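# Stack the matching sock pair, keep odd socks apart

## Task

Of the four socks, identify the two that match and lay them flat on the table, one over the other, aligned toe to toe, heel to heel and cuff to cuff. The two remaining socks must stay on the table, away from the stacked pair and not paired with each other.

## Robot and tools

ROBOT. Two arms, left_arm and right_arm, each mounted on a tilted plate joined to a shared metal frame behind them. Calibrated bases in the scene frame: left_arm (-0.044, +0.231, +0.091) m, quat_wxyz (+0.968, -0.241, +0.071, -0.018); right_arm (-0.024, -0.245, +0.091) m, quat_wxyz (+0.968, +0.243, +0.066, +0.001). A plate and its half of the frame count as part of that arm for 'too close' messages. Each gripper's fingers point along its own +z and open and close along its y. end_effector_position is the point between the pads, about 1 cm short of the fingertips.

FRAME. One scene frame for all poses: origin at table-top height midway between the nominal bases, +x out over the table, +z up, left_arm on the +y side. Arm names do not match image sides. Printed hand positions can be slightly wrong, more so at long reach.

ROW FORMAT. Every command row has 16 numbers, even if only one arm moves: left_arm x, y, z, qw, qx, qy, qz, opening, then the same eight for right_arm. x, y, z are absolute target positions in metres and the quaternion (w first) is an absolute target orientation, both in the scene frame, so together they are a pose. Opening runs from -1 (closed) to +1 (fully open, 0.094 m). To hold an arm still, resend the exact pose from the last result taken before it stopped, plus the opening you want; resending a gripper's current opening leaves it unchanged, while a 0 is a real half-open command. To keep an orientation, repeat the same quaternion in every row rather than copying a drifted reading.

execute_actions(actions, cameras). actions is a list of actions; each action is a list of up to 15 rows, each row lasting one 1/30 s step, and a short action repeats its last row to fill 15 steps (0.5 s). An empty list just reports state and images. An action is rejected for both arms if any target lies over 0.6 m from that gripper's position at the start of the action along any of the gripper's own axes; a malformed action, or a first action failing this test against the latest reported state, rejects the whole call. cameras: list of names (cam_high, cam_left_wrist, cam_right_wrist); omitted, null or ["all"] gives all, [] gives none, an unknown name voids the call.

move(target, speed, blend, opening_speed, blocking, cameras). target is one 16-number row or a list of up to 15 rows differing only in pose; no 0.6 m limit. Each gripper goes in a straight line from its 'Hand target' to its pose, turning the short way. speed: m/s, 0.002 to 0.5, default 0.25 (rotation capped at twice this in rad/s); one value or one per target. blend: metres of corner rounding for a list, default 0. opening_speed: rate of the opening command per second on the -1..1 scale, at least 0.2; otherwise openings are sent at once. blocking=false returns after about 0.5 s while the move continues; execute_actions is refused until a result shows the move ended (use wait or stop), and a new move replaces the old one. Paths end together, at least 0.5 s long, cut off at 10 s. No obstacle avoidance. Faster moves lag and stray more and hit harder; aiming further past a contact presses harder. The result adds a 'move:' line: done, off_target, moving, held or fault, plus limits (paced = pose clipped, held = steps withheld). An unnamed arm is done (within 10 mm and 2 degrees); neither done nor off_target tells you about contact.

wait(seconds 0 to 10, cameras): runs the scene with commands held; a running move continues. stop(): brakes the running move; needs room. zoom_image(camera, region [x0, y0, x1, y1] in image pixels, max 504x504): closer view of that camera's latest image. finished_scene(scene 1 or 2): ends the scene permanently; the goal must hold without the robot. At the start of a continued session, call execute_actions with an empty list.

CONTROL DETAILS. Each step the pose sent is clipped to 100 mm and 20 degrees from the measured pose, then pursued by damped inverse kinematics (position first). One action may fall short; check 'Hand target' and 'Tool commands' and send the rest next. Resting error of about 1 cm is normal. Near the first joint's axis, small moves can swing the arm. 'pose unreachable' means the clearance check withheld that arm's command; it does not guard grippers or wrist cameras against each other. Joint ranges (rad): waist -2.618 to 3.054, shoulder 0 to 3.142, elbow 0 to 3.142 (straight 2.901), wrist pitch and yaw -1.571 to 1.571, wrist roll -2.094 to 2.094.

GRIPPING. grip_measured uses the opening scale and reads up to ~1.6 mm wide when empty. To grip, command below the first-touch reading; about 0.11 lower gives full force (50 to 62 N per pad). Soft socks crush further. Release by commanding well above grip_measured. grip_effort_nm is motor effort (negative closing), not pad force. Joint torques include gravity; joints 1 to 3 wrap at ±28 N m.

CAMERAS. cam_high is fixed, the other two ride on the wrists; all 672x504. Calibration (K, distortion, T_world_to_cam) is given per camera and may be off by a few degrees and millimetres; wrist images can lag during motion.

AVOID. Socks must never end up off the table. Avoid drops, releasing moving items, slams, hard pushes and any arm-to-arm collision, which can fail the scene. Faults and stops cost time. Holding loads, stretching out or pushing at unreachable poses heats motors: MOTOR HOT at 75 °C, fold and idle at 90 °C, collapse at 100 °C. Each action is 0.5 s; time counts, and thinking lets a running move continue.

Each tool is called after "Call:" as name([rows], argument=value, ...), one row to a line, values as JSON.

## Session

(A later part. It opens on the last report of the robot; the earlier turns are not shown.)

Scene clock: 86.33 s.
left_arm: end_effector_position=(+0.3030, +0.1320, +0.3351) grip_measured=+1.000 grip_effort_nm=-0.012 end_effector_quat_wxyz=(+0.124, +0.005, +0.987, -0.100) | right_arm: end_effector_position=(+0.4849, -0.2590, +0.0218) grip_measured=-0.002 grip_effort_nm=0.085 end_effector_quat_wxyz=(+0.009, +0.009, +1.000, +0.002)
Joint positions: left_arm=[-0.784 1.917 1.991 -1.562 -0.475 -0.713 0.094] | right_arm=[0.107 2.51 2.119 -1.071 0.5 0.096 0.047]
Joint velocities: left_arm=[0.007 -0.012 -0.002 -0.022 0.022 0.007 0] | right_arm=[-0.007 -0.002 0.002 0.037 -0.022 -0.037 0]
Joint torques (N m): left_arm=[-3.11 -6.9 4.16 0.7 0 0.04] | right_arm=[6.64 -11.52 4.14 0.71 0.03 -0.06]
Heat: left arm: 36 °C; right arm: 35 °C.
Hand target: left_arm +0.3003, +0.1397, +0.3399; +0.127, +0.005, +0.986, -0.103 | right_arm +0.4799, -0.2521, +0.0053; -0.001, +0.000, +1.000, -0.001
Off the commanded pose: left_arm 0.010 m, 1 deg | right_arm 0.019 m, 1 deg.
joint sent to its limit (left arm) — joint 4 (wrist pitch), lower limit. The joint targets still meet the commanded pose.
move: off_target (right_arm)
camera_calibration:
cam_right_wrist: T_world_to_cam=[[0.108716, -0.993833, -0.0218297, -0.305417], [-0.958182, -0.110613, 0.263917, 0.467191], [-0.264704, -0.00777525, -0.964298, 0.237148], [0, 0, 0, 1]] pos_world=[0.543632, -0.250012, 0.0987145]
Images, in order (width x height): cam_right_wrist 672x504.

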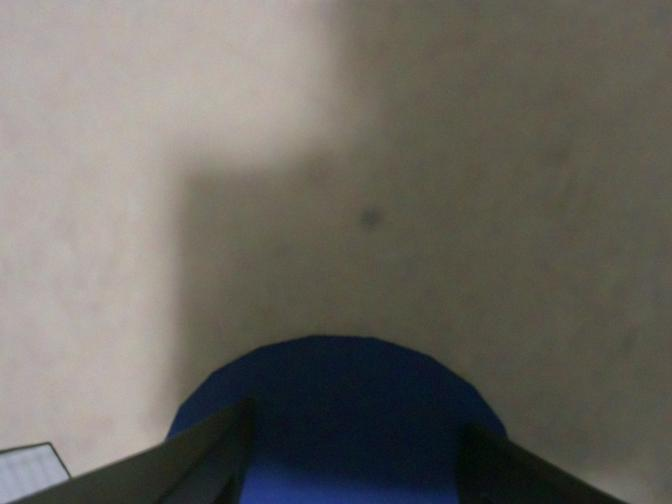

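Well centred. Pressing lightly and closing.

Call:
move(target=[0.30,0.14,0.34,0.127,0.005,0.987,-0.103,1,0.478,-0.252,-0.003,0,0,1,0,0], speed=0.05, cameras=[])

Call:
move(target=[0.30,0.14,0.34,0.127,0.005,0.987,-0.103,1,0.478,-0.252,-0.001,0,0,1,0,-1], opening_speed=1, cameras=["cam_right_wrist"])

Call:
move(target=[0.30,0.14,0.34,0.127,0.005,0.987,-0.103,1,0.475,-0.252,0.09,0,0,1,0,-1], speed=0.08)

Scene clock: 91.63 s.
left_arm: end_effector_position=(+0.3030, +0.1320, +0.3351) grip_measured=+1.000 grip_effort_nm=-0.012 end_effector_quat_wxyz=(+0.124, +0.005, +0.987, -0.100) | right_arm: end_effector_position=(+0.4844, -0.2589, +0.0196) grip_measured=-0.002 grip_effort_nm=0.090 end_effector_quat_wxyz=(+0.011, +0.007, +1.000, -0.001)
Joint positions: left_arm=[-0.784 1.917 1.991 -1.562 -0.475 -0.713 0.094] | right_arm=[0.107 2.508 2.104 -1.056 0.506 0.09 0.047]
Joint velocities: left_arm=[-0.012 -0.012 -0.012 -0.051 -0.081 0.051 0] | right_arm=[-0.002 -0.002 0.002 -0.037 -0.081 0.007 0.001]
Joint torques (N m): left_arm=[-2.86 -6.94 4.18 0.74 0.02 0.06] | right_arm=[5.96 -11.51 2.69 0.94 -0.05 -0.11]
Heat: left arm: 36 °C; right arm: 34 °C.
Hand target: left_arm +0.3003, +0.1397, +0.3399; +0.127, +0.005, +0.986, -0.103 | right_arm +0.4774, -0.2522, -0.0024; -0.001, +0.000, +1.000, +0.000
Off the commanded pose: left_arm 0.010 m, 1 deg | right_arm 0.024 m, 1 deg.
joint sent to its limit (left arm) — joint 4 (wrist pitch), lower limit. The joint targets still meet the commanded pose.
move: off_target (right_arm)
No camera images: "cameras" was empty.

Scene clock: 92.83 s.
left_arm: end_effector_position=(+0.3030, +0.1320, +0.3351) grip_measured=+1.000 grip_effort_nm=-0.017 end_effector_quat_wxyz=(+0.124, +0.005, +0.987, -0.100) | right_arm: end_effector_position=(+0.4875, -0.2596, +0.0203) grip_measured=-0.974 grip_effort_nm=-0.999 end_effector_quat_wxyz=(+0.017, +0.009, +1.000, -0.002)
Joint positions: left_arm=[-0.784 1.917 1.991 -1.562 -0.475 -0.713 0.094] | right_arm=[0.107 2.504 2.101 -1.041 0.509 0.087 0.001]
Joint velocities: left_arm=[-0.002 -0.012 -0.007 0.022 0.037 0.051 0] | right_arm=[-0.012 0.017 0.007 -0.037 -0.022 -0.007 -0.001]
Joint torques (N m): left_arm=[-2.97 -6.86 4.18 0.74 0.01 0.02] | right_arm=[6.11 -11.54 2.99 0.75 -0.08 -0.08]
Heat: left arm: 36 °C; right arm: 35 °C.
Hand target: left_arm +0.3003, +0.1397, +0.3399; +0.127, +0.005, +0.986, -0.103 | right_arm +0.4775, -0.2522, -0.0004; +0.000, +0.000, +1.000, +0.000
Off the commanded pose: left_arm 0.010 m, 1 deg | right_arm 0.025 m, 2 deg.
joint sent to its limit (left arm) — joint 4 (wrist pitch), lower limit. The joint targets still meet the commanded pose.
move: off_target (right_arm)
camera_calibration:
cam_right_wrist: T_world_to_cam=[[0.108902, -0.993979, -0.0121203, -0.306615], [-0.962379, -0.108477, 0.249117, 0.472918], [-0.248931, -0.0154649, -0.968398, 0.226746], [0, 0, 0, 1]] pos_world=[0.544962, -0.249962, 0.0980527]
Images, in order (width x height): cam_right_wrist 672x504.

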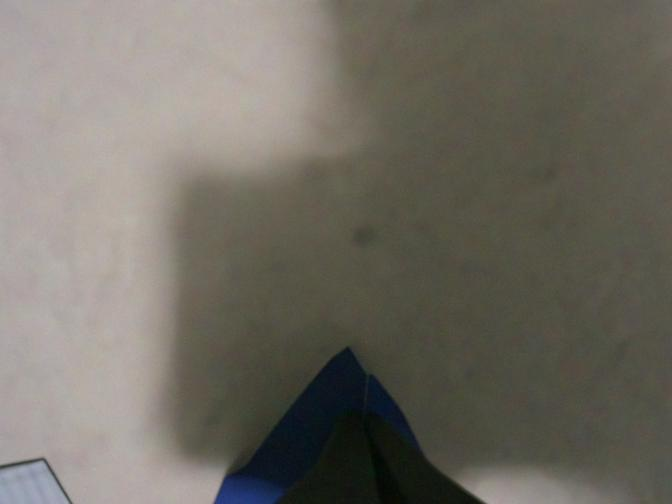

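Scene clock: 94.70 s.
left_arm: end_effector_position=(+0.3030, +0.1320, +0.3351) grip_measured=+1.000 grip_effort_nm=-0.022 end_effector_quat_wxyz=(+0.124, +0.005, +0.987, -0.100) | right_arm: end_effector_position=(+0.4678, -0.2525, +0.0672) grip_measured=-0.977 grip_effort_nm=-1.043 end_effector_quat_wxyz=(-0.020, -0.005, +1.000, -0.005)
Joint positions: left_arm=[-0.784 1.917 1.991 -1.562 -0.475 -0.713 0.094] | right_arm=[0.17 2.487 2.216 -1.293 0.51 0.173 0.001]
Joint velocities: left_arm=[-0.012 0.022 -0.002 0.022 -0.007 -0.037 0] | right_arm=[-0.007 -0.007 -0.022 0.037 0.066 0.037 -0.002]
Joint torques (N m): left_arm=[-3.18 -6.87 4.1 0.73 -0.01 0.1] | right_arm=[8.43 -16.14 7.21 0.1 -0.04 0.09]
Heat: left arm: 36 °C; right arm: 35 °C.
Hand target: left_arm +0.3003, +0.1397, +0.3399; +0.127, +0.005, +0.986, -0.103 | right_arm +0.4741, -0.2517, +0.0896; +0.001, +0.000, +1.000, +0.001
Off the commanded pose: left_arm 0.010 m, 1 deg | right_arm 0.024 m, 2 deg.
joint sent to its limit (left arm) — joint 4 (wrist pitch), lower limit. The joint targets still meet the commanded pose.
move: off_target (right_arm)
camera_calibration:
cam_left_wrist: T_world_to_cam=[[0.0800456, -0.971009, 0.225241, 0.0299455], [-0.99676, -0.0761877, 0.0257826, 0.346827], [-0.0078745, -0.226576, -0.973962, 0.445298], [0, 0, 0, 1]] pos_world=[0.346813, 0.156395, 0.418016]
cam_right_wrist: T_world_to_cam=[[0.134462, -0.990799, -0.0153872, -0.307801], [-0.93795, -0.132268, 0.320555, 0.420761], [-0.31964, -0.0286701, -0.947105, 0.295659], [0, 0, 0, 1]] pos_world=[0.530545, -0.240839, 0.140407]

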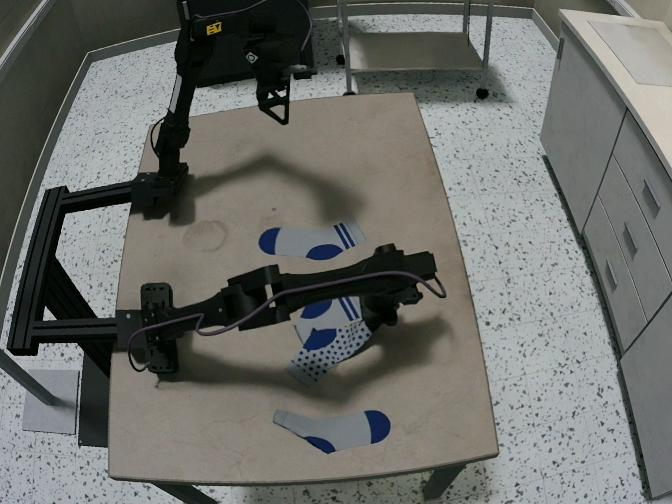

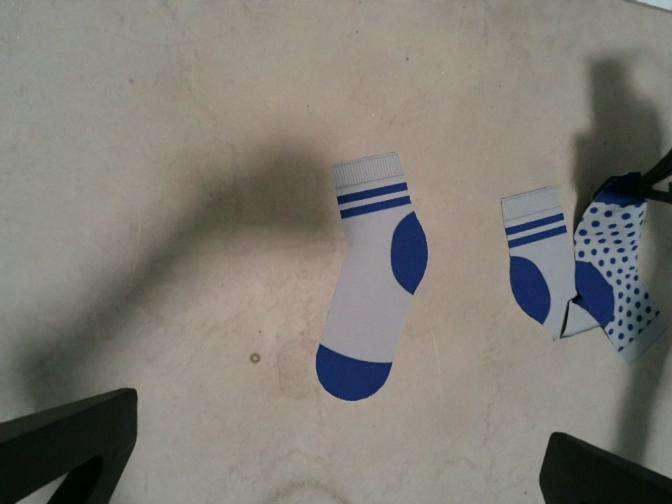

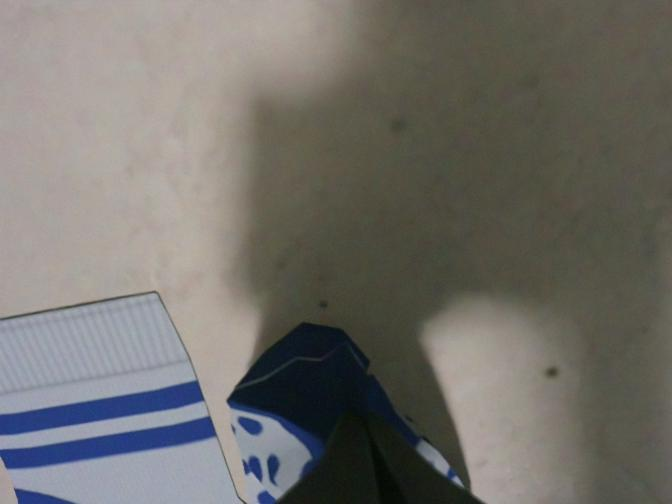

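Call:
move([
  [0.30,0.14,0.34,0.127,0.005,0.987,-0.103,1,0.41,-0.28,0.18,0,0,1,0,-1],
  [0.30,0.14,0.34,0.127,0.005,0.987,-0.103,1,0.30,-0.34,0.30,0,0,1,0,-1],
  [0.30,0.14,0.34,0.127,0.005,0.987,-0.103,1,0.24,-0.37,0.29,0,0,1,0,-1],
  [0.30,0.14,0.34,0.127,0.005,0.987,-0.103,1,0.25,-0.37,0.23,0,0,1,0,-1],
  [0.30,0.14,0.34,0.127,0.005,0.987,-0.103,1,0.34,-0.365,0.15,0,0,1,0,-1],
  [0.30,0.14,0.34,0.127,0.005,0.987,-0.103,1,0.44,-0.36,0.028,0,0,1,0,-1],
], speed=0.14, blend=0.03)

Call:
move(target=[0.30,0.14,0.34,0.127,0.005,0.987,-0.103,1,0.46,-0.36,0.014,0,0,1,0,-1], speed=0.08, cameras=[])

Call:
move(target=[0.30,0.14,0.34,0.127,0.005,0.987,-0.103,1,0.46,-0.36,0.014,0,0,1,0,0], opening_speed=1.5, cameras=[])

Call:
move([
  [0.30,0.14,0.34,0.127,0.005,0.987,-0.103,1,0.45,-0.36,0.1,0,0,1,0,0],
  [0.30,0.14,0.34,0.127,0.005,0.987,-0.103,1,0.32,-0.25,0.22,0,0,1,0,0],
], blend=0.03, speed=0.2)

Scene clock: 108.00 s.
left_arm: end_effector_position=(+0.3030, +0.1320, +0.3351) grip_measured=+1.000 grip_effort_nm=-0.012 end_effector_quat_wxyz=(+0.124, +0.005, +0.987, -0.100) | right_arm: end_effector_position=(+0.4317, -0.3634, +0.0315) grip_measured=-0.977 grip_effort_nm=-1.048 end_effector_quat_wxyz=(-0.010, +0.000, +1.000, -0.005)
Joint positions: left_arm=[-0.784 1.917 1.991 -1.562 -0.475 -0.713 0.094] | right_arm=[-0.078 2.211 1.796 -0.991 0.489 -0.111 0.001]
Joint velocities: left_arm=[0.007 0.012 -0.012 -0.037 -0.066 -0.007 0] | right_arm=[0.002 -0.002 0.012 0.051 0.095 -0.022 0]
Joint torques (N m): left_arm=[-3 -6.94 4.11 0.71 -0.01 0.06] | right_arm=[5.53 -10.8 7.05 0.5 -0.08 -0.09]
Heat: left arm: 37 °C; right arm: 36 °C.
Hand target: left_arm +0.3003, +0.1397, +0.3399; +0.127, +0.005, +0.986, -0.103 | right_arm +0.4400, -0.3615, +0.0281; -0.002, +0.000, +1.000, -0.002
Off the commanded pose: left_arm 0.010 m, 1 deg | right_arm 0.010 m, 1 deg.
joint sent to its limit (left arm) — joint 4 (wrist pitch), lower limit. The joint targets still meet the commanded pose.
move: done
camera_calibration:
cam_left_wrist: T_world_to_cam=[[0.0800456, -0.971009, 0.225241, 0.0299455], [-0.99676, -0.0761877, 0.0257826, 0.346827], [-0.0078745, -0.226576, -0.973962, 0.445298], [0, 0, 0, 1]] pos_world=[0.346813, 0.156395, 0.418016]
cam_right_wrist: T_world_to_cam=[[0.125604, -0.991999, -0.0127084, -0.410073], [-0.945247, -0.123554, 0.302065, 0.390582], [-0.301218, -0.0259281, -0.953203, 0.24041], [0, 0, 0, 1]] pos_world=[0.493119, -0.352301, 0.105967]

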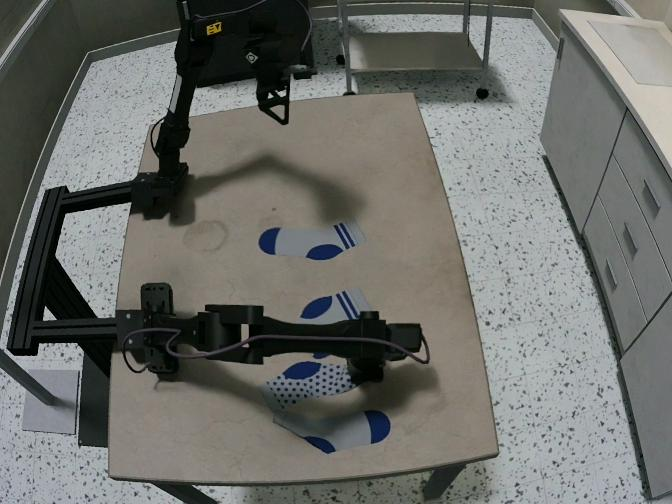

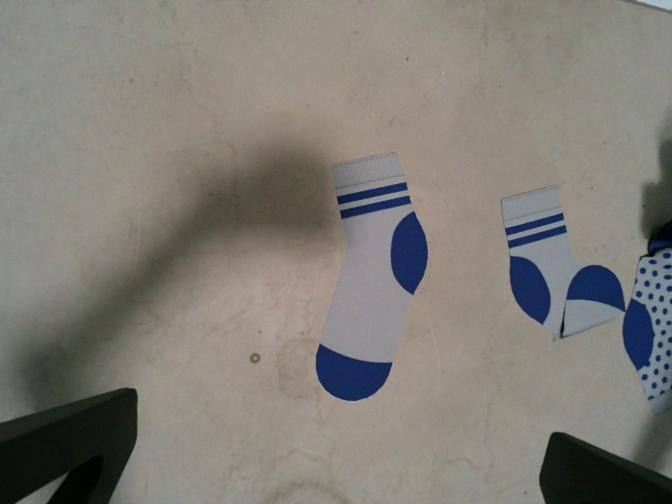

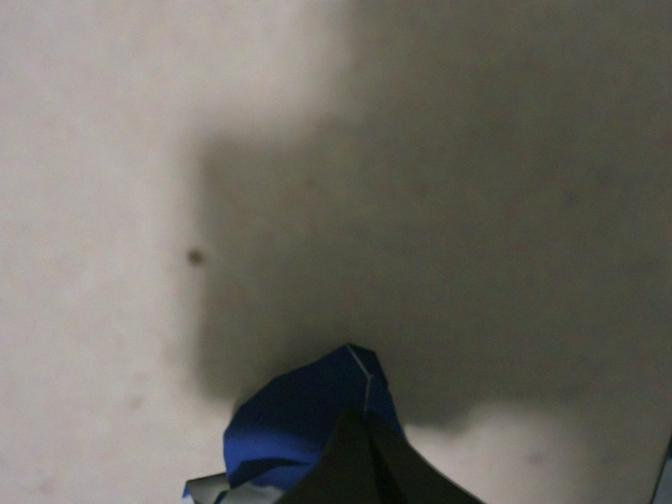

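Scene clock: 108.87 s.
left_arm: end_effector_position=(+0.3030, +0.1320, +0.3351) grip_measured=+1.000 grip_effort_nm=-0.007 end_effector_quat_wxyz=(+0.124, +0.005, +0.987, -0.100) | right_arm: end_effector_position=(+0.4567, -0.3641, +0.0231) grip_measured=-0.977 grip_effort_nm=-1.048 end_effector_quat_wxyz=(+0.004, +0.005, +1.000, -0.005)
Joint positions: left_arm=[-0.784 1.917 1.991 -1.562 -0.475 -0.713 0.094] | right_arm=[-0.084 2.295 1.917 -0.994 0.483 -0.121 0.001]
Joint velocities: left_arm=[-0.002 -0.002 -0.002 0.037 0.007 -0.007 0] | right_arm=[-0.027 -0.022 0.002 -0.022 0.037 -0.037 0]
Joint torques (N m): left_arm=[-3.08 -6.83 4.1 0.75 0 0.06] | right_arm=[5.65 -10.58 7.06 0.39 -0.09 -0.11]
Heat: left arm: 37 °C; right arm: 36 °C.
Hand target: left_arm +0.3003, +0.1397, +0.3399; +0.127, +0.005, +0.986, -0.103 | right_arm +0.4595, -0.3599, +0.0142; +0.000, +0.000, +1.000, +0.000
Off the commanded pose: left_arm 0.010 m, 1 deg | right_arm 0.011 m, 1 deg.
joint sent to its limit (left arm) — joint 4 (wrist pitch), lower limit. The joint targets still meet the commanded pose.
move: off_target (right_arm)
No camera images: "cameras" was empty.

Scene clock: 109.77 s.
left_arm: end_effector_position=(+0.3030, +0.1320, +0.3351) grip_measured=+1.000 grip_effort_nm=-0.012 end_effector_quat_wxyz=(+0.124, +0.005, +0.987, -0.100) | right_arm: end_effector_position=(+0.4567, -0.3641, +0.0231) grip_measured=-0.002 grip_effort_nm=0.095 end_effector_quat_wxyz=(+0.004, +0.005, +1.000, -0.005)
Joint positions: left_arm=[-0.784 1.917 1.991 -1.562 -0.475 -0.713 0.094] | right_arm=[-0.084 2.295 1.917 -0.994 0.483 -0.123 0.047]
Joint velocities: left_arm=[-0.017 0.012 0.017 -0.037 0.051 -0.007 0] | right_arm=[-0.002 -0.007 -0.012 -0.007 -0.037 -0.037 0]
Joint torques (N m): left_arm=[-3.1 -6.84 4.26 0.74 0 0.07] | right_arm=[5.64 -10.51 7.1 0.4 -0.08 -0.08]
Heat: left arm: 37 °C; right arm: 36 °C.
Hand target: left_arm +0.3003, +0.1397, +0.3399; +0.127, +0.005, +0.986, -0.103 | right_arm +0.4597, -0.3600, +0.0140; +0.000, +0.000, +1.000, +0.000
Off the commanded pose: left_arm 0.010 m, 1 deg | right_arm 0.011 m, 1 deg.
joint sent to its limit (left arm) — joint 4 (wrist pitch), lower limit. The joint targets still meet the commanded pose.
move: off_target (right_arm)
No camera images: "cameras" was empty.

Scene clock: 112.10 s.
left_arm: end_effector_position=(+0.3030, +0.1320, +0.3351) grip_measured=+1.000 grip_effort_nm=-0.017 end_effector_quat_wxyz=(+0.124, +0.005, +0.987, -0.100) | right_arm: end_effector_position=(+0.3281, -0.2453, +0.2171) grip_measured=-0.002 grip_effort_nm=0.090 end_effector_quat_wxyz=(+0.008, +0.002, +1.000, +0.007)
Joint positions: left_arm=[-0.784 1.917 1.991 -1.562 -0.475 -0.713 0.094] | right_arm=[0.454 1.864 1.664 -1.451 0.494 0.476 0.047]
Joint velocities: left_arm=[0.012 -0.007 0.002 -0.022 0.051 -0.007 0] | right_arm=[-0.007 -0.017 -0.002 0.051 -0.037 0.095 0]
Joint torques (N m): left_arm=[-3.08 -6.91 4.18 0.74 0 0.01] | right_arm=[4.98 -9.55 4.21 0.23 -0.02 0.1]
Heat: left arm: 37 °C; right arm: 36 °C.
Hand target: left_arm +0.3003, +0.1397, +0.3399; +0.127, +0.005, +0.986, -0.103 | right_arm +0.3202, -0.2479, +0.2199; +0.004, +0.000, +1.000, +0.005
Off the commanded pose: left_arm 0.010 m, 1 deg | right_arm 0.010 m, 1 deg.
joint sent to its limit (left arm) — joint 4 (wrist pitch), lower limit. The joint targets still meet the commanded pose.
move: done
camera_calibration:
cam_left_wrist: T_world_to_cam=[[0.0800456, -0.971009, 0.225241, 0.0299455], [-0.99676, -0.0761877, 0.0257826, 0.346827], [-0.0078745, -0.226576, -0.973962, 0.445298], [0, 0, 0, 1]] pos_world=[0.346813, 0.156395, 0.418016]
cam_right_wrist: T_world_to_cam=[[0.122089, -0.991981, -0.0326743, -0.272042], [-0.956087, -0.126381, 0.264434, 0.262269], [-0.266443, -0.00104497, -0.96385, 0.38614], [0, 0, 0, 1]] pos_world=[0.386849, -0.236311, 0.29394]

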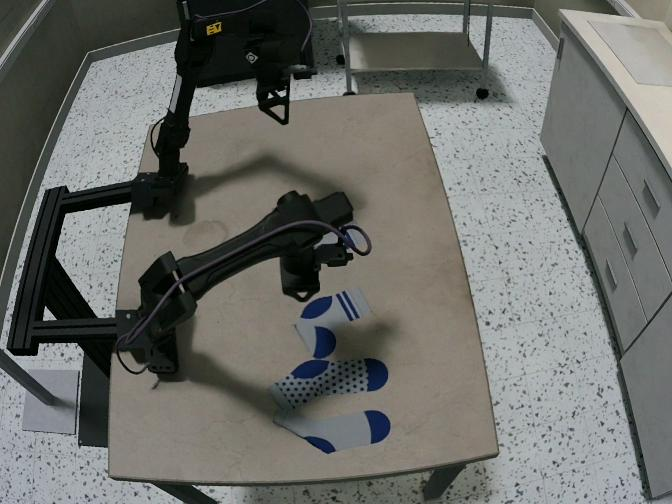

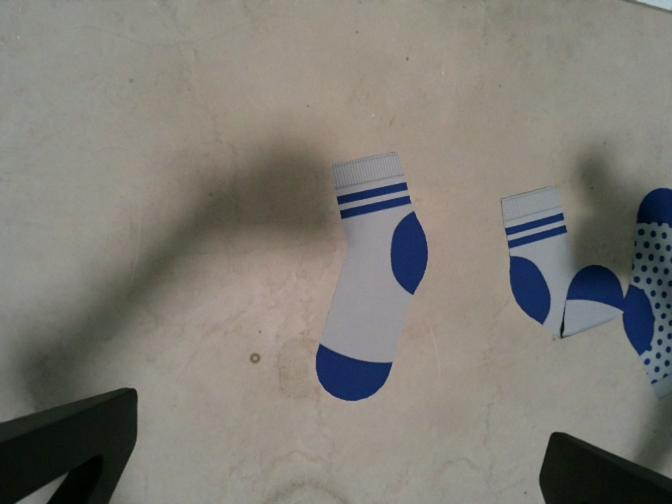

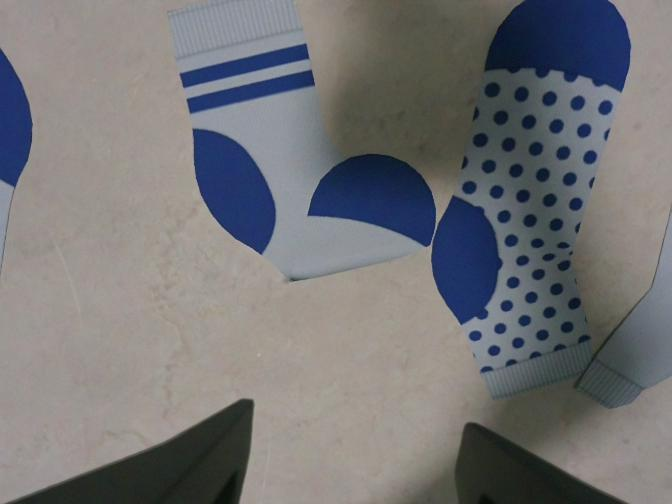

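Call:
move([
  [0.30,0.14,0.34,0.127,0.005,0.987,-0.103,1,0.366,-0.262,0.12,0,0.7071,0.7071,0,0],
  [0.30,0.14,0.34,0.127,0.005,0.987,-0.103,1,0.366,-0.262,0.04,0,0.7071,0.7071,0,0],
], speed=[0.3,0.08])

Scene clock: 152.80 s.
left_arm: end_effector_position=(+0.3030, +0.1320, +0.3351) grip_measured=+1.000 grip_effort_nm=-0.017 end_effector_quat_wxyz=(+0.124, +0.005, +0.987, -0.100) | right_arm: end_effector_position=(+0.3727, -0.2651, +0.0492) grip_measured=-0.002 grip_effort_nm=0.095 end_effector_quat_wxyz=(+0.003, +0.713, +0.701, +0.007)
Joint positions: left_arm=[-0.784 1.917 1.991 -1.562 -0.475 -0.713 0.094] | right_arm=[0.15 2.049 1.385 -0.825 0.501 1.716 0.047]
Joint velocities: left_arm=[0.007 0.002 0.002 -0.022 0.007 -0.081 0] | right_arm=[-0.017 -0.007 -0.012 -0.051 -0.051 0.022 0.001]
Joint torques (N m): left_arm=[-2.96 -6.86 4.12 0.71 0.01 0.1] | right_arm=[4.98 -8.58 3.79 0.55 0.11 -0.05]
Heat: left arm: 37 °C; right arm: 34 °C.
Hand target: left_arm +0.3003, +0.1397, +0.3399; +0.127, +0.005, +0.986, -0.103 | right_arm +0.3673, -0.2629, +0.0397; +0.001, +0.707, +0.707, -0.004
Off the commanded pose: left_arm 0.010 m, 1 deg | right_arm 0.012 m, 1 deg.
joint sent to its limit (left arm) — joint 4 (wrist pitch), lower limit. The joint targets still meet the commanded pose.
move: off_target (right_arm)
camera_calibration:
cam_left_wrist: T_world_to_cam=[[0.0800456, -0.971009, 0.225241, 0.0299455], [-0.99676, -0.0761877, 0.0257826, 0.346827], [-0.0078745, -0.226576, -0.973962, 0.445298], [0, 0, 0, 1]] pos_world=[0.346813, 0.156395, 0.418016]
cam_right_wrist: T_world_to_cam=[[-0.993453, -0.108263, -0.0364778, 0.347562], [-0.114181, 0.951418, 0.285948, 0.317676], [0.00374807, 0.288241, -0.95755, 0.211854], [0, 0, 0, 1]] pos_world=[0.380765, -0.325679, 0.1247]

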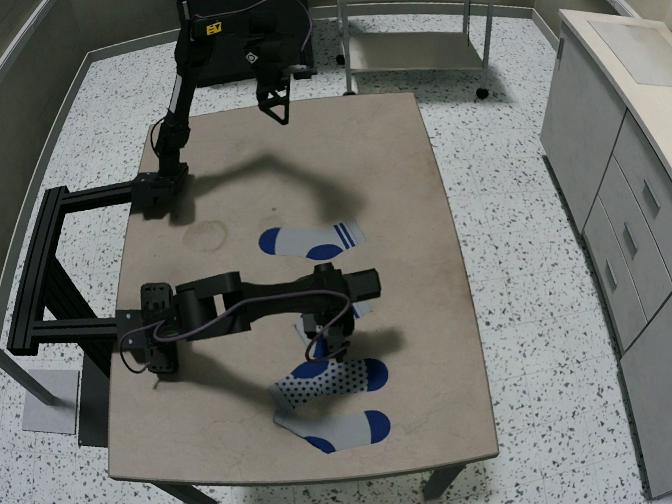

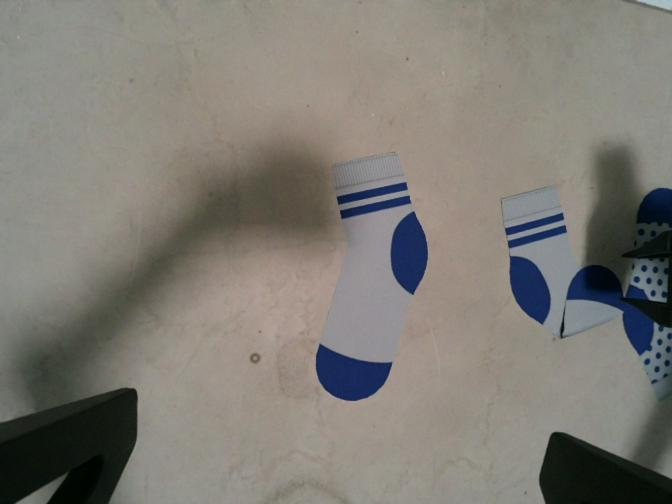

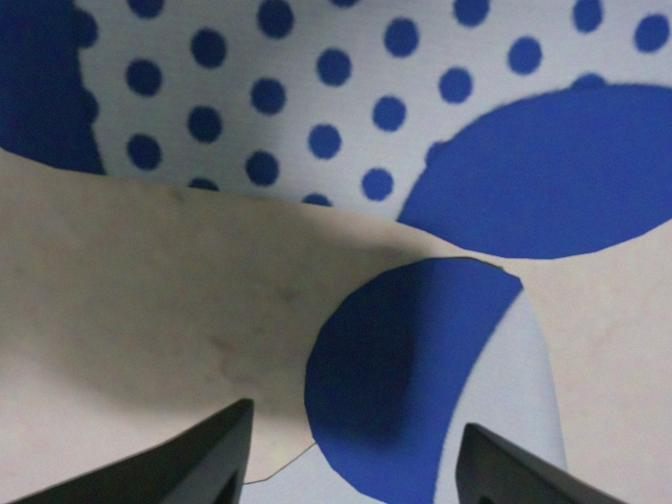

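Call:
move([
  [0.30,0.14,0.34,0.127,0.005,0.987,-0.103,1,0.374,-0.246,0.03,0,0.7071,0.7071,0,0],
  [0.30,0.14,0.34,0.127,0.005,0.987,-0.103,1,0.374,-0.246,0.004,0,0.7071,0.7071,0,0],
], speed=[0.1,0.05], cameras=["cam_right_wrist"])

Scene clock: 159.90 s.
left_arm: end_effector_position=(+0.3030, +0.1320, +0.3351) grip_measured=+1.000 grip_effort_nm=-0.012 end_effector_quat_wxyz=(+0.124, +0.005, +0.987, -0.100) | right_arm: end_effector_position=(+0.3794, -0.2492, +0.0191) grip_measured=-0.002 grip_effort_nm=0.081 end_effector_quat_wxyz=(+0.004, +0.710, +0.704, +0.008)
Joint positions: left_arm=[-0.784 1.917 1.991 -1.562 -0.475 -0.713 0.094] | right_arm=[0.146 2.141 1.385 -0.73 0.501 1.702 0.047]
Joint velocities: left_arm=[-0.002 -0.012 0.007 0.022 -0.037 0.007 0] | right_arm=[-0.007 -0.032 -0.017 -0.066 0.022 -0.022 0]
Joint torques (N m): left_arm=[-3.02 -6.95 4.18 0.74 -0.01 0.07] | right_arm=[4.66 -8.29 3.25 0.82 0.04 -0.08]
Heat: left arm: 37 °C; right arm: 34 °C.
Hand target: left_arm +0.3003, +0.1397, +0.3399; +0.127, +0.005, +0.986, -0.103 | right_arm +0.3738, -0.2460, +0.0042; +0.000, +0.707, +0.707, -0.001
Off the commanded pose: left_arm 0.010 m, 1 deg | right_arm 0.016 m, 1 deg.
joint sent to its limit (left arm) — joint 4 (wrist pitch), lower limit. The joint targets still meet the commanded pose.
move: off_target (right_arm)
camera_calibration:
cam_right_wrist: T_world_to_cam=[[-0.992368, -0.117515, -0.0373702, 0.352132], [-0.123298, 0.950415, 0.285499, 0.315104], [0.00196671, 0.287928, -0.95765, 0.179026], [0, 0, 0, 1]] pos_world=[0.387944, -0.309645, 0.0946418]
Images, in order (width x height): cam_right_wrist 672x504.

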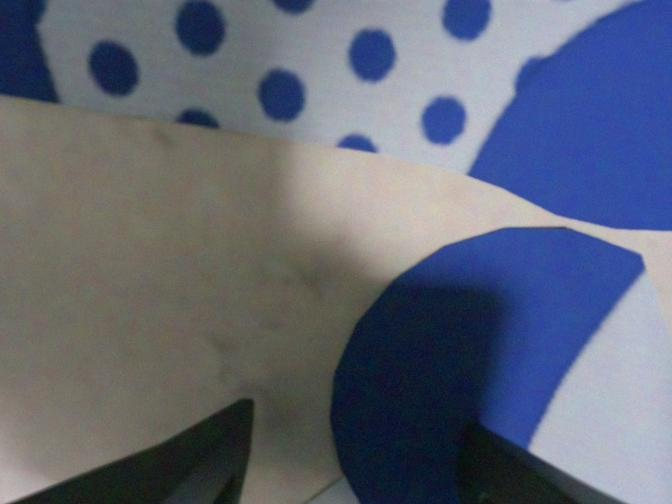

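Call:
move([
  [0.30,0.14,0.34,0.127,0.005,0.987,-0.103,1,0.374,-0.257,0.012,0,0.7071,0.7071,0,0],
  [0.30,0.14,0.34,0.127,0.005,0.987,-0.103,1,0.372,-0.257,-0.003,0,0.7071,0.7071,0,0],
], speed=[0.1,0.05], cameras=["cam_right_wrist"])

Call:
move(target=[0.30,0.14,0.34,0.127,0.005,0.987,-0.103,1,0.372,-0.257,-0.001,0,0.7071,0.7071,0,-1], opening_speed=1, cameras=["cam_right_wrist"])

Call:
move(target=[0.30,0.14,0.34,0.127,0.005,0.987,-0.103,1,0.365,-0.257,0.09,0,0.7071,0.7071,0,-1], speed=0.08)

Scene clock: 165.70 s.
left_arm: end_effector_position=(+0.3030, +0.1320, +0.3351) grip_measured=+1.000 grip_effort_nm=-0.012 end_effector_quat_wxyz=(+0.124, +0.005, +0.987, -0.100) | right_arm: end_effector_position=(+0.3789, -0.2494, +0.0176) grip_measured=-0.002 grip_effort_nm=0.085 end_effector_quat_wxyz=(-0.002, +0.703, +0.711, +0.015)
Joint positions: left_arm=[-0.784 1.917 1.991 -1.562 -0.475 -0.713 0.094] | right_arm=[0.136 2.134 1.375 -0.717 0.482 1.669 0.047]
Joint velocities: left_arm=[0.002 -0.012 -0.007 0.022 0.051 0.066 0] | right_arm=[-0.012 -0.002 -0.002 -0.066 -0.051 0.051 0.001]
Joint torques (N m): left_arm=[-3.08 -6.83 4.22 0.74 0.01 0.07] | right_arm=[2.82 -8.69 2.18 1 0.2 -0.1]
Heat: left arm: 37 °C; right arm: 34 °C.
Hand target: left_arm +0.3003, +0.1397, +0.3399; +0.127, +0.005, +0.986, -0.103 | right_arm +0.3712, -0.2571, -0.0021; -0.001, +0.707, +0.707, -0.001
Off the commanded pose: left_arm 0.010 m, 1 deg | right_arm 0.023 m, 2 deg.
joint sent to its limit (left arm) — joint 4 (wrist pitch), lower limit. The joint targets still meet the commanded pose.
move: off_target (right_arm)
camera_calibration:
cam_right_wrist: T_world_to_cam=[[-0.989703, -0.137012, -0.0414218, 0.345748], [-0.143116, 0.942355, 0.302463, 0.320854], [-0.00240694, 0.305277, -0.952261, 0.183576], [0, 0, 0, 1]] pos_world=[0.388549, -0.311029, 0.0920868]
Images, in order (width x height): cam_right_wrist 672x504.

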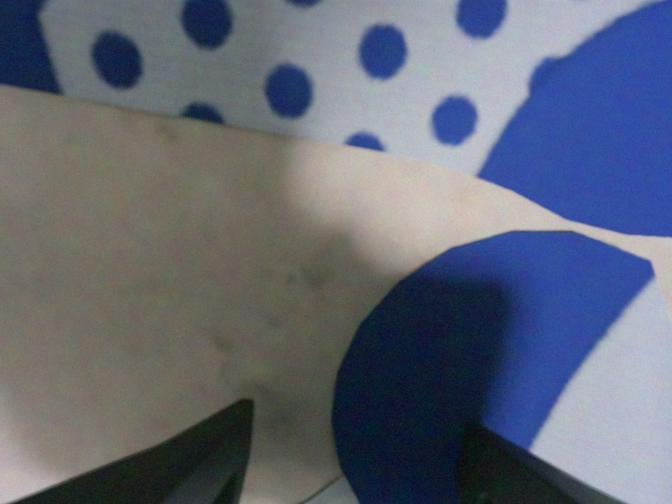

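Scene clock: 166.90 s.
left_arm: end_effector_position=(+0.3030, +0.1320, +0.3351) grip_measured=+1.000 grip_effort_nm=-0.012 end_effector_quat_wxyz=(+0.124, +0.005, +0.987, -0.100) | right_arm: end_effector_position=(+0.3699, -0.2501, +0.0173) grip_measured=-0.986 grip_effort_nm=-0.779 end_effector_quat_wxyz=(-0.013, +0.697, +0.717, +0.004)
Joint positions: left_arm=[-0.784 1.917 1.991 -1.562 -0.475 -0.713 0.094] | right_arm=[0.136 2.131 1.368 -0.746 0.479 1.668 0.001]
Joint velocities: left_arm=[0.002 -0.007 -0.012 0.007 0.007 -0.022 0] | right_arm=[-0.007 -0.007 -0.007 -0.007 -0.022 0.007 -0.001]
Joint torques (N m): left_arm=[-3 -6.74 4.11 0.74 0.04 0.06] | right_arm=[3.03 -8.61 2.77 1.23 0.24 -0.08]
Heat: left arm: 37 °C; right arm: 34 °C.
Hand target: left_arm +0.3003, +0.1397, +0.3399; +0.127, +0.005, +0.986, -0.103 | right_arm +0.3712, -0.2571, -0.0001; -0.001, +0.707, +0.707, -0.001
Off the commanded pose: left_arm 0.010 m, 1 deg | right_arm 0.020 m, 2 deg.
joint sent to its limit (left arm) — joint 4 (wrist pitch), lower limit. The joint targets still meet the commanded pose.
move: off_target (right_arm)
camera_calibration:
cam_right_wrist: T_world_to_cam=[[-0.988036, -0.153746, -0.0121211, 0.331449], [-0.15005, 0.940166, 0.305898, 0.322347], [-0.0356348, 0.304057, -0.951987, 0.195441], [0, 0, 0, 1]] pos_world=[0.382816, -0.311526, 0.0914699]
Images, in order (width x height): cam_right_wrist 672x504.

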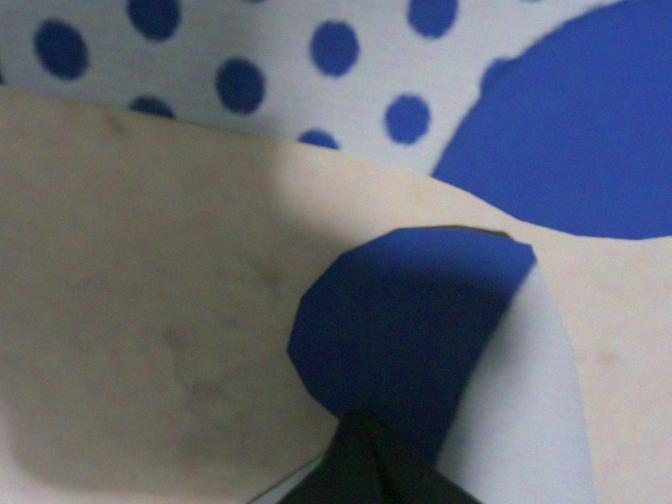

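Scene clock: 168.73 s.
left_arm: end_effector_position=(+0.3030, +0.1320, +0.3351) grip_measured=+1.000 grip_effort_nm=-0.017 end_effector_quat_wxyz=(+0.124, +0.005, +0.987, -0.100) | right_arm: end_effector_position=(+0.3583, -0.2550, +0.0754) grip_measured=-0.986 grip_effort_nm=-0.774 end_effector_quat_wxyz=(-0.013, +0.705, +0.709, -0.008)
Joint positions: left_arm=[-0.784 1.917 1.991 -1.562 -0.475 -0.713 0.094] | right_arm=[0.209 2.023 1.423 -0.969 0.495 1.785 0.001]
Joint velocities: left_arm=[0.017 -0.012 -0.012 -0.081 0.037 0.007 0] | right_arm=[-0.012 -0.002 0.007 -0.095 -0.022 -0.051 -0.001]
Joint torques (N m): left_arm=[-3.02 -6.84 4.07 0.69 -0.01 0.07] | right_arm=[6.42 -11.89 6.67 0.07 0.11 0.12]
Heat: left arm: 37 °C; right arm: 35 °C.
Hand target: left_arm +0.3003, +0.1397, +0.3399; +0.127, +0.005, +0.986, -0.103 | right_arm +0.3643, -0.2569, +0.0902; +0.000, +0.707, +0.707, +0.002
Off the commanded pose: left_arm 0.010 m, 1 deg | right_arm 0.016 m, 2 deg.
joint sent to its limit (left arm) — joint 4 (wrist pitch), lower limit. The joint targets still meet the commanded pose.
move: off_target (right_arm)
camera_calibration:
cam_left_wrist: T_world_to_cam=[[0.0800456, -0.971009, 0.225241, 0.0299455], [-0.99676, -0.0761877, 0.0257826, 0.346827], [-0.0078745, -0.226576, -0.973962, 0.445298], [0, 0, 0, 1]] pos_world=[0.346813, 0.156395, 0.418016]
cam_right_wrist: T_world_to_cam=[[-0.991393, -0.130746, 0.00670302, 0.325555], [-0.123097, 0.948377, 0.29228, 0.300813], [-0.0445715, 0.288939, -0.956309, 0.251504], [0, 0, 0, 1]] pos_world=[0.370993, -0.315388, 0.150412]

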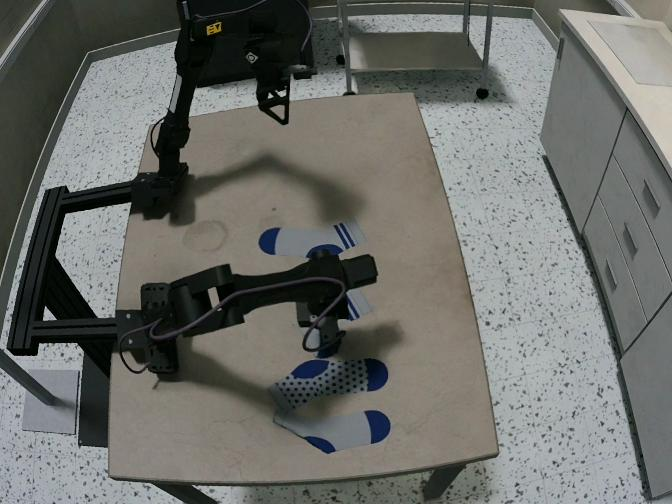

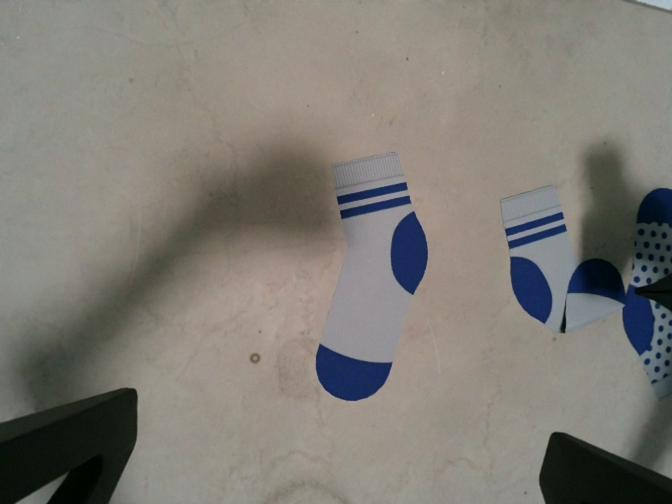

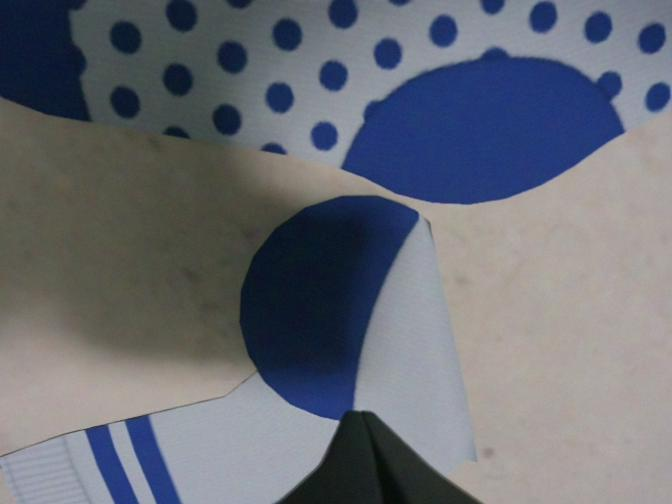

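Call:
move(target=[0.30,0.14,0.34,0.127,0.005,0.987,-0.103,1,0.357,-0.268,0.07,0,0.7071,0.7071,0,-0.1], speed=0.1, cameras=[])

Call:
move([
  [0.30,0.14,0.34,0.127,0.005,0.987,-0.103,1,0.357,-0.268,0.02,0,0.7071,0.7071,0,-0.1],
  [0.30,0.14,0.34,0.127,0.005,0.987,-0.103,1,0.357,-0.268,-0.006,0,0.7071,0.7071,0,-0.1],
], speed=[0.1,0.05], cameras=["cam_right_wrist"])

Scene clock: 182.00 s.
left_arm: end_effector_position=(+0.3030, +0.1320, +0.3351) grip_measured=+1.000 grip_effort_nm=-0.017 end_effector_quat_wxyz=(+0.124, +0.005, +0.987, -0.100) | right_arm: end_effector_position=(+0.3559, -0.2633, +0.0645) grip_measured=-0.102 grip_effort_nm=0.090 end_effector_quat_wxyz=(-0.011, +0.706, +0.708, -0.007)
Joint positions: left_arm=[-0.784 1.917 1.991 -1.562 -0.475 -0.713 0.094] | right_arm=[0.177 2.012 1.38 -0.916 0.496 1.747 0.042]
Joint velocities: left_arm=[-0.007 -0.012 0.002 -0.022 0.037 0.081 0] | right_arm=[0.012 0.002 0.002 0.007 0.007 -0.037 -0.001]
Joint torques (N m): left_arm=[-3.06 -7.01 4.21 0.71 -0.02 0.06] | right_arm=[4.93 -12.41 3.71 0.47 0.11 -0.08]
Heat: left arm: 37 °C; right arm: 35 °C.
Hand target: left_arm +0.3003, +0.1397, +0.3399; +0.127, +0.005, +0.986, -0.103 | right_arm +0.3569, -0.2682, +0.0700; +0.000, +0.707, +0.707, -0.001
Off the commanded pose: left_arm 0.010 m, 1 deg | right_arm 0.007 m, 1 deg.
joint sent to its limit (left arm) — joint 4 (wrist pitch), lower limit. The joint targets still meet the commanded pose.
move: done
No camera images: "cameras" was empty.

Scene clock: 183.50 s.
left_arm: end_effector_position=(+0.3030, +0.1320, +0.3351) grip_measured=+1.000 grip_effort_nm=-0.012 end_effector_quat_wxyz=(+0.124, +0.005, +0.987, -0.100) | right_arm: end_effector_position=(+0.3609, -0.2711, +0.0177) grip_measured=-0.102 grip_effort_nm=0.071 end_effector_quat_wxyz=(+0.002, +0.705, +0.709, +0.006)
Joint positions: left_arm=[-0.784 1.917 1.991 -1.562 -0.475 -0.713 0.094] | right_arm=[0.098 2.057 1.28 -0.688 0.496 1.636 0.042]
Joint velocities: left_arm=[0.022 -0.002 -0.007 0.007 0.007 0.081 0] | right_arm=[-0.002 0.022 -0.007 -0.051 -0.022 0.022 0.001]
Joint torques (N m): left_arm=[-3.04 -6.79 4.08 0.74 -0.01 0.09] | right_arm=[3.33 -6.28 2.61 1.21 0.05 -0.08]
Heat: left arm: 37 °C; right arm: 35 °C.
Hand target: left_arm +0.3003, +0.1397, +0.3399; +0.127, +0.005, +0.986, -0.103 | right_arm +0.3561, -0.2687, -0.0049; -0.001, +0.707, +0.707, -0.002
Off the commanded pose: left_arm 0.010 m, 1 deg | right_arm 0.024 m, 1 deg.
joint sent to its limit (left arm) — joint 4 (wrist pitch), lower limit. The joint targets still meet the commanded pose.
move: off_target (right_arm)
camera_calibration:
cam_right_wrist: T_world_to_cam=[[-0.990821, -0.131177, -0.0326599, 0.326857], [-0.135024, 0.948719, 0.285833, 0.33782], [-0.00650949, 0.287619, -0.957723, 0.186987], [0, 0, 0, 1]] pos_world=[0.370688, -0.331401, 0.0931969]
Images, in order (width x height): cam_right_wrist 672x504.

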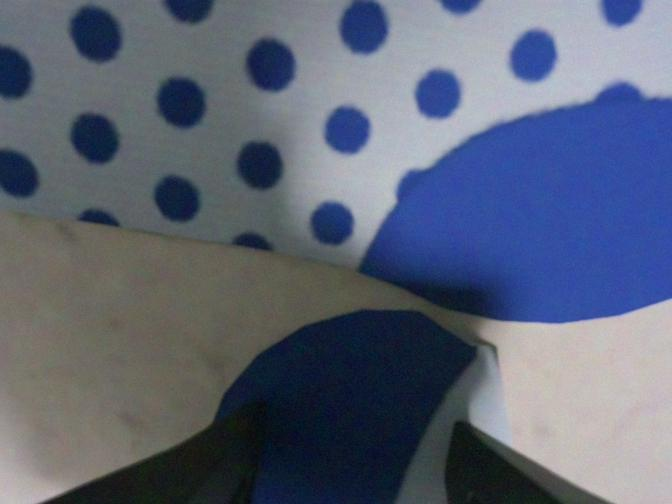

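Both fingers are on the toe fabric; closing.

Call:
move(target=[0.30,0.14,0.34,0.127,0.005,0.987,-0.103,1,0.355,-0.268,-0.006,0,0.7071,0.7071,0,-1], opening_speed=1, cameras=["cam_right_wrist"])

Call:
move(target=[0.30,0.14,0.34,0.127,0.005,0.987,-0.103,1,0.35,-0.268,0.09,0,0.7071,0.7071,0,-1], speed=0.08)

Scene clock: 187.30 s.
left_arm: end_effector_position=(+0.3030, +0.1320, +0.3351) grip_measured=+1.000 grip_effort_nm=-0.022 end_effector_quat_wxyz=(+0.124, +0.005, +0.987, -0.100) | right_arm: end_effector_position=(+0.3594, -0.2703, +0.0167) grip_measured=-0.975 grip_effort_nm=-0.989 end_effector_quat_wxyz=(+0.001, +0.705, +0.710, +0.007)
Joint positions: left_arm=[-0.784 1.917 1.991 -1.562 -0.475 -0.713 0.094] | right_arm=[0.098 2.055 1.271 -0.681 0.494 1.635 0.001]
Joint velocities: left_arm=[-0.017 -0.012 0.002 -0.037 -0.007 0.037 0] | right_arm=[-0.002 -0.002 -0.012 -0.066 0.051 0.007 -0.001]
Joint torques (N m): left_arm=[-3.03 -6.9 4.19 0.74 0.01 0.03] | right_arm=[3.38 -6.67 2.28 1.22 0.06 -0.08]
Heat: left arm: 37 °C; right arm: 35 °C.
Hand target: left_arm +0.3003, +0.1397, +0.3399; +0.127, +0.005, +0.986, -0.103 | right_arm +0.3540, -0.2683, -0.0048; +0.000, +0.707, +0.707, -0.001
Off the commanded pose: left_arm 0.010 m, 1 deg | right_arm 0.023 m, 1 deg.
joint sent to its limit (left arm) — joint 4 (wrist pitch), lower limit. The joint targets still meet the commanded pose.
move: off_target (right_arm)
camera_calibration:
cam_right_wrist: T_world_to_cam=[[-0.99057, -0.133026, -0.0327872, 0.324844], [-0.136819, 0.947918, 0.287633, 0.33757], [-0.00718327, 0.289407, -0.957179, 0.186533], [0, 0, 0, 1]] pos_world=[0.369306, -0.33076, 0.0921001]
Images, in order (width x height): cam_right_wrist 672x504.

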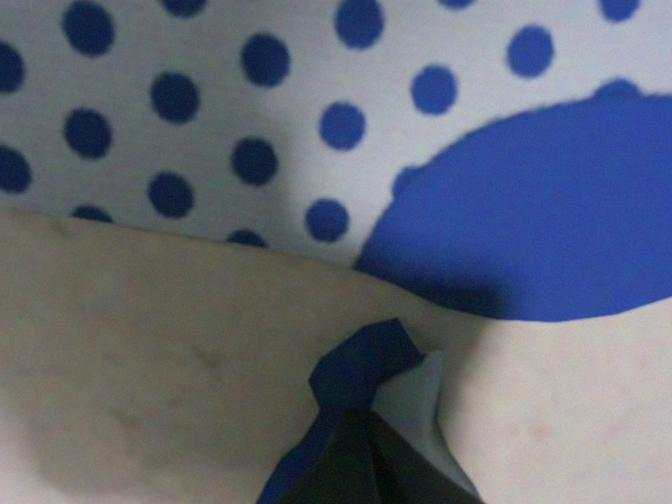

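Scene clock: 189.20 s.
left_arm: end_effector_position=(+0.3030, +0.1320, +0.3351) grip_measured=+1.000 grip_effort_nm=-0.017 end_effector_quat_wxyz=(+0.124, +0.005, +0.987, -0.100) | right_arm: end_effector_position=(+0.3433, -0.2657, +0.0761) grip_measured=-0.979 grip_effort_nm=-1.048 end_effector_quat_wxyz=(-0.012, +0.705, +0.709, -0.008)
Joint positions: left_arm=[-0.784 1.917 1.991 -1.562 -0.475 -0.713 0.094] | right_arm=[0.192 1.956 1.339 -0.943 0.496 1.763 0.001]
Joint velocities: left_arm=[-0.002 -0.017 -0.007 -0.066 -0.007 0.007 0] | right_arm=[0.017 0.002 -0.002 -0.022 -0.051 0.022 0]
Joint torques (N m): left_arm=[-3.07 -6.93 3.99 0.75 -0.02 0.03] | right_arm=[6.08 -11.32 6.64 0.1 0.1 0.12]
Heat: left arm: 37 °C; right arm: 35 °C.
Hand target: left_arm +0.3003, +0.1397, +0.3399; +0.127, +0.005, +0.986, -0.103 | right_arm +0.3493, -0.2676, +0.0902; +0.000, +0.707, +0.707, +0.002
Off the commanded pose: left_arm 0.010 m, 1 deg | right_arm 0.016 m, 2 deg.
joint sent to its limit (left arm) — joint 4 (wrist pitch), lower limit. The joint targets still meet the commanded pose.
move: off_target (right_arm)
camera_calibration:
cam_left_wrist: T_world_to_cam=[[0.0800456, -0.971009, 0.225241, 0.0299455], [-0.99676, -0.0761877, 0.0257826, 0.346827], [-0.0078745, -0.226576, -0.973962, 0.445298], [0, 0, 0, 1]] pos_world=[0.346813, 0.156395, 0.418016]
cam_right_wrist: T_world_to_cam=[[-0.991219, -0.132106, 0.00571838, 0.308975], [-0.124716, 0.94839, 0.291552, 0.309578], [-0.043939, 0.288279, -0.956538, 0.254199], [0, 0, 0, 1]] pos_world=[0.35604, -0.326063, 0.151126]

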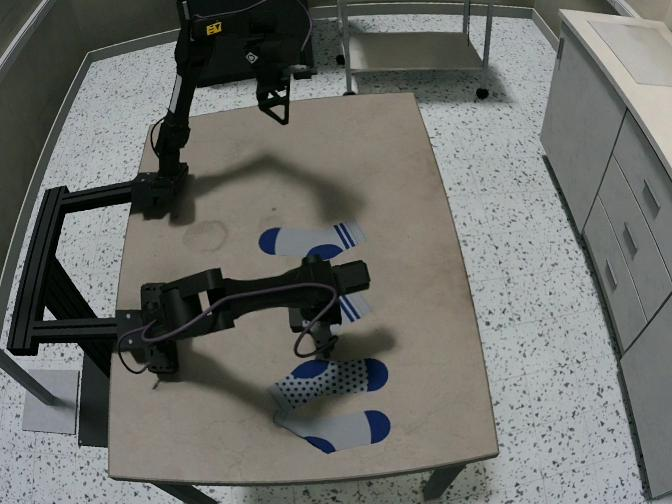

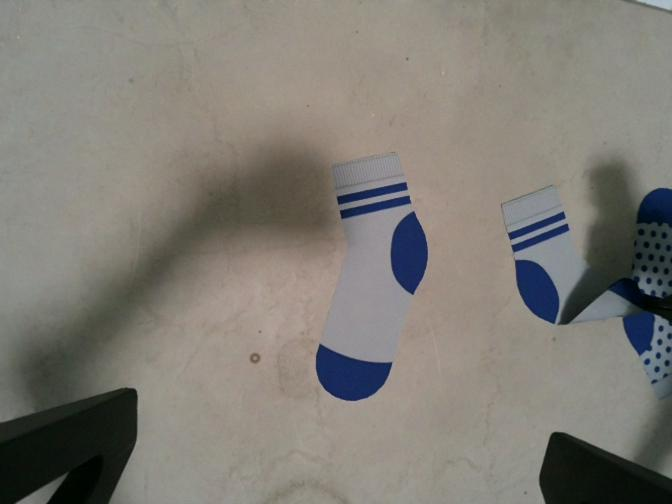

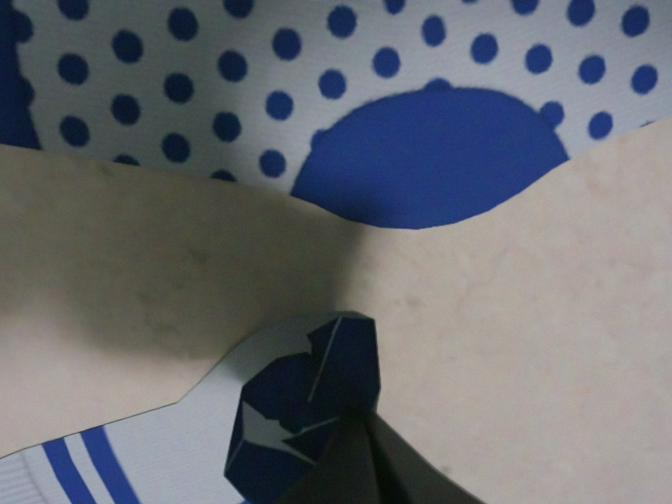

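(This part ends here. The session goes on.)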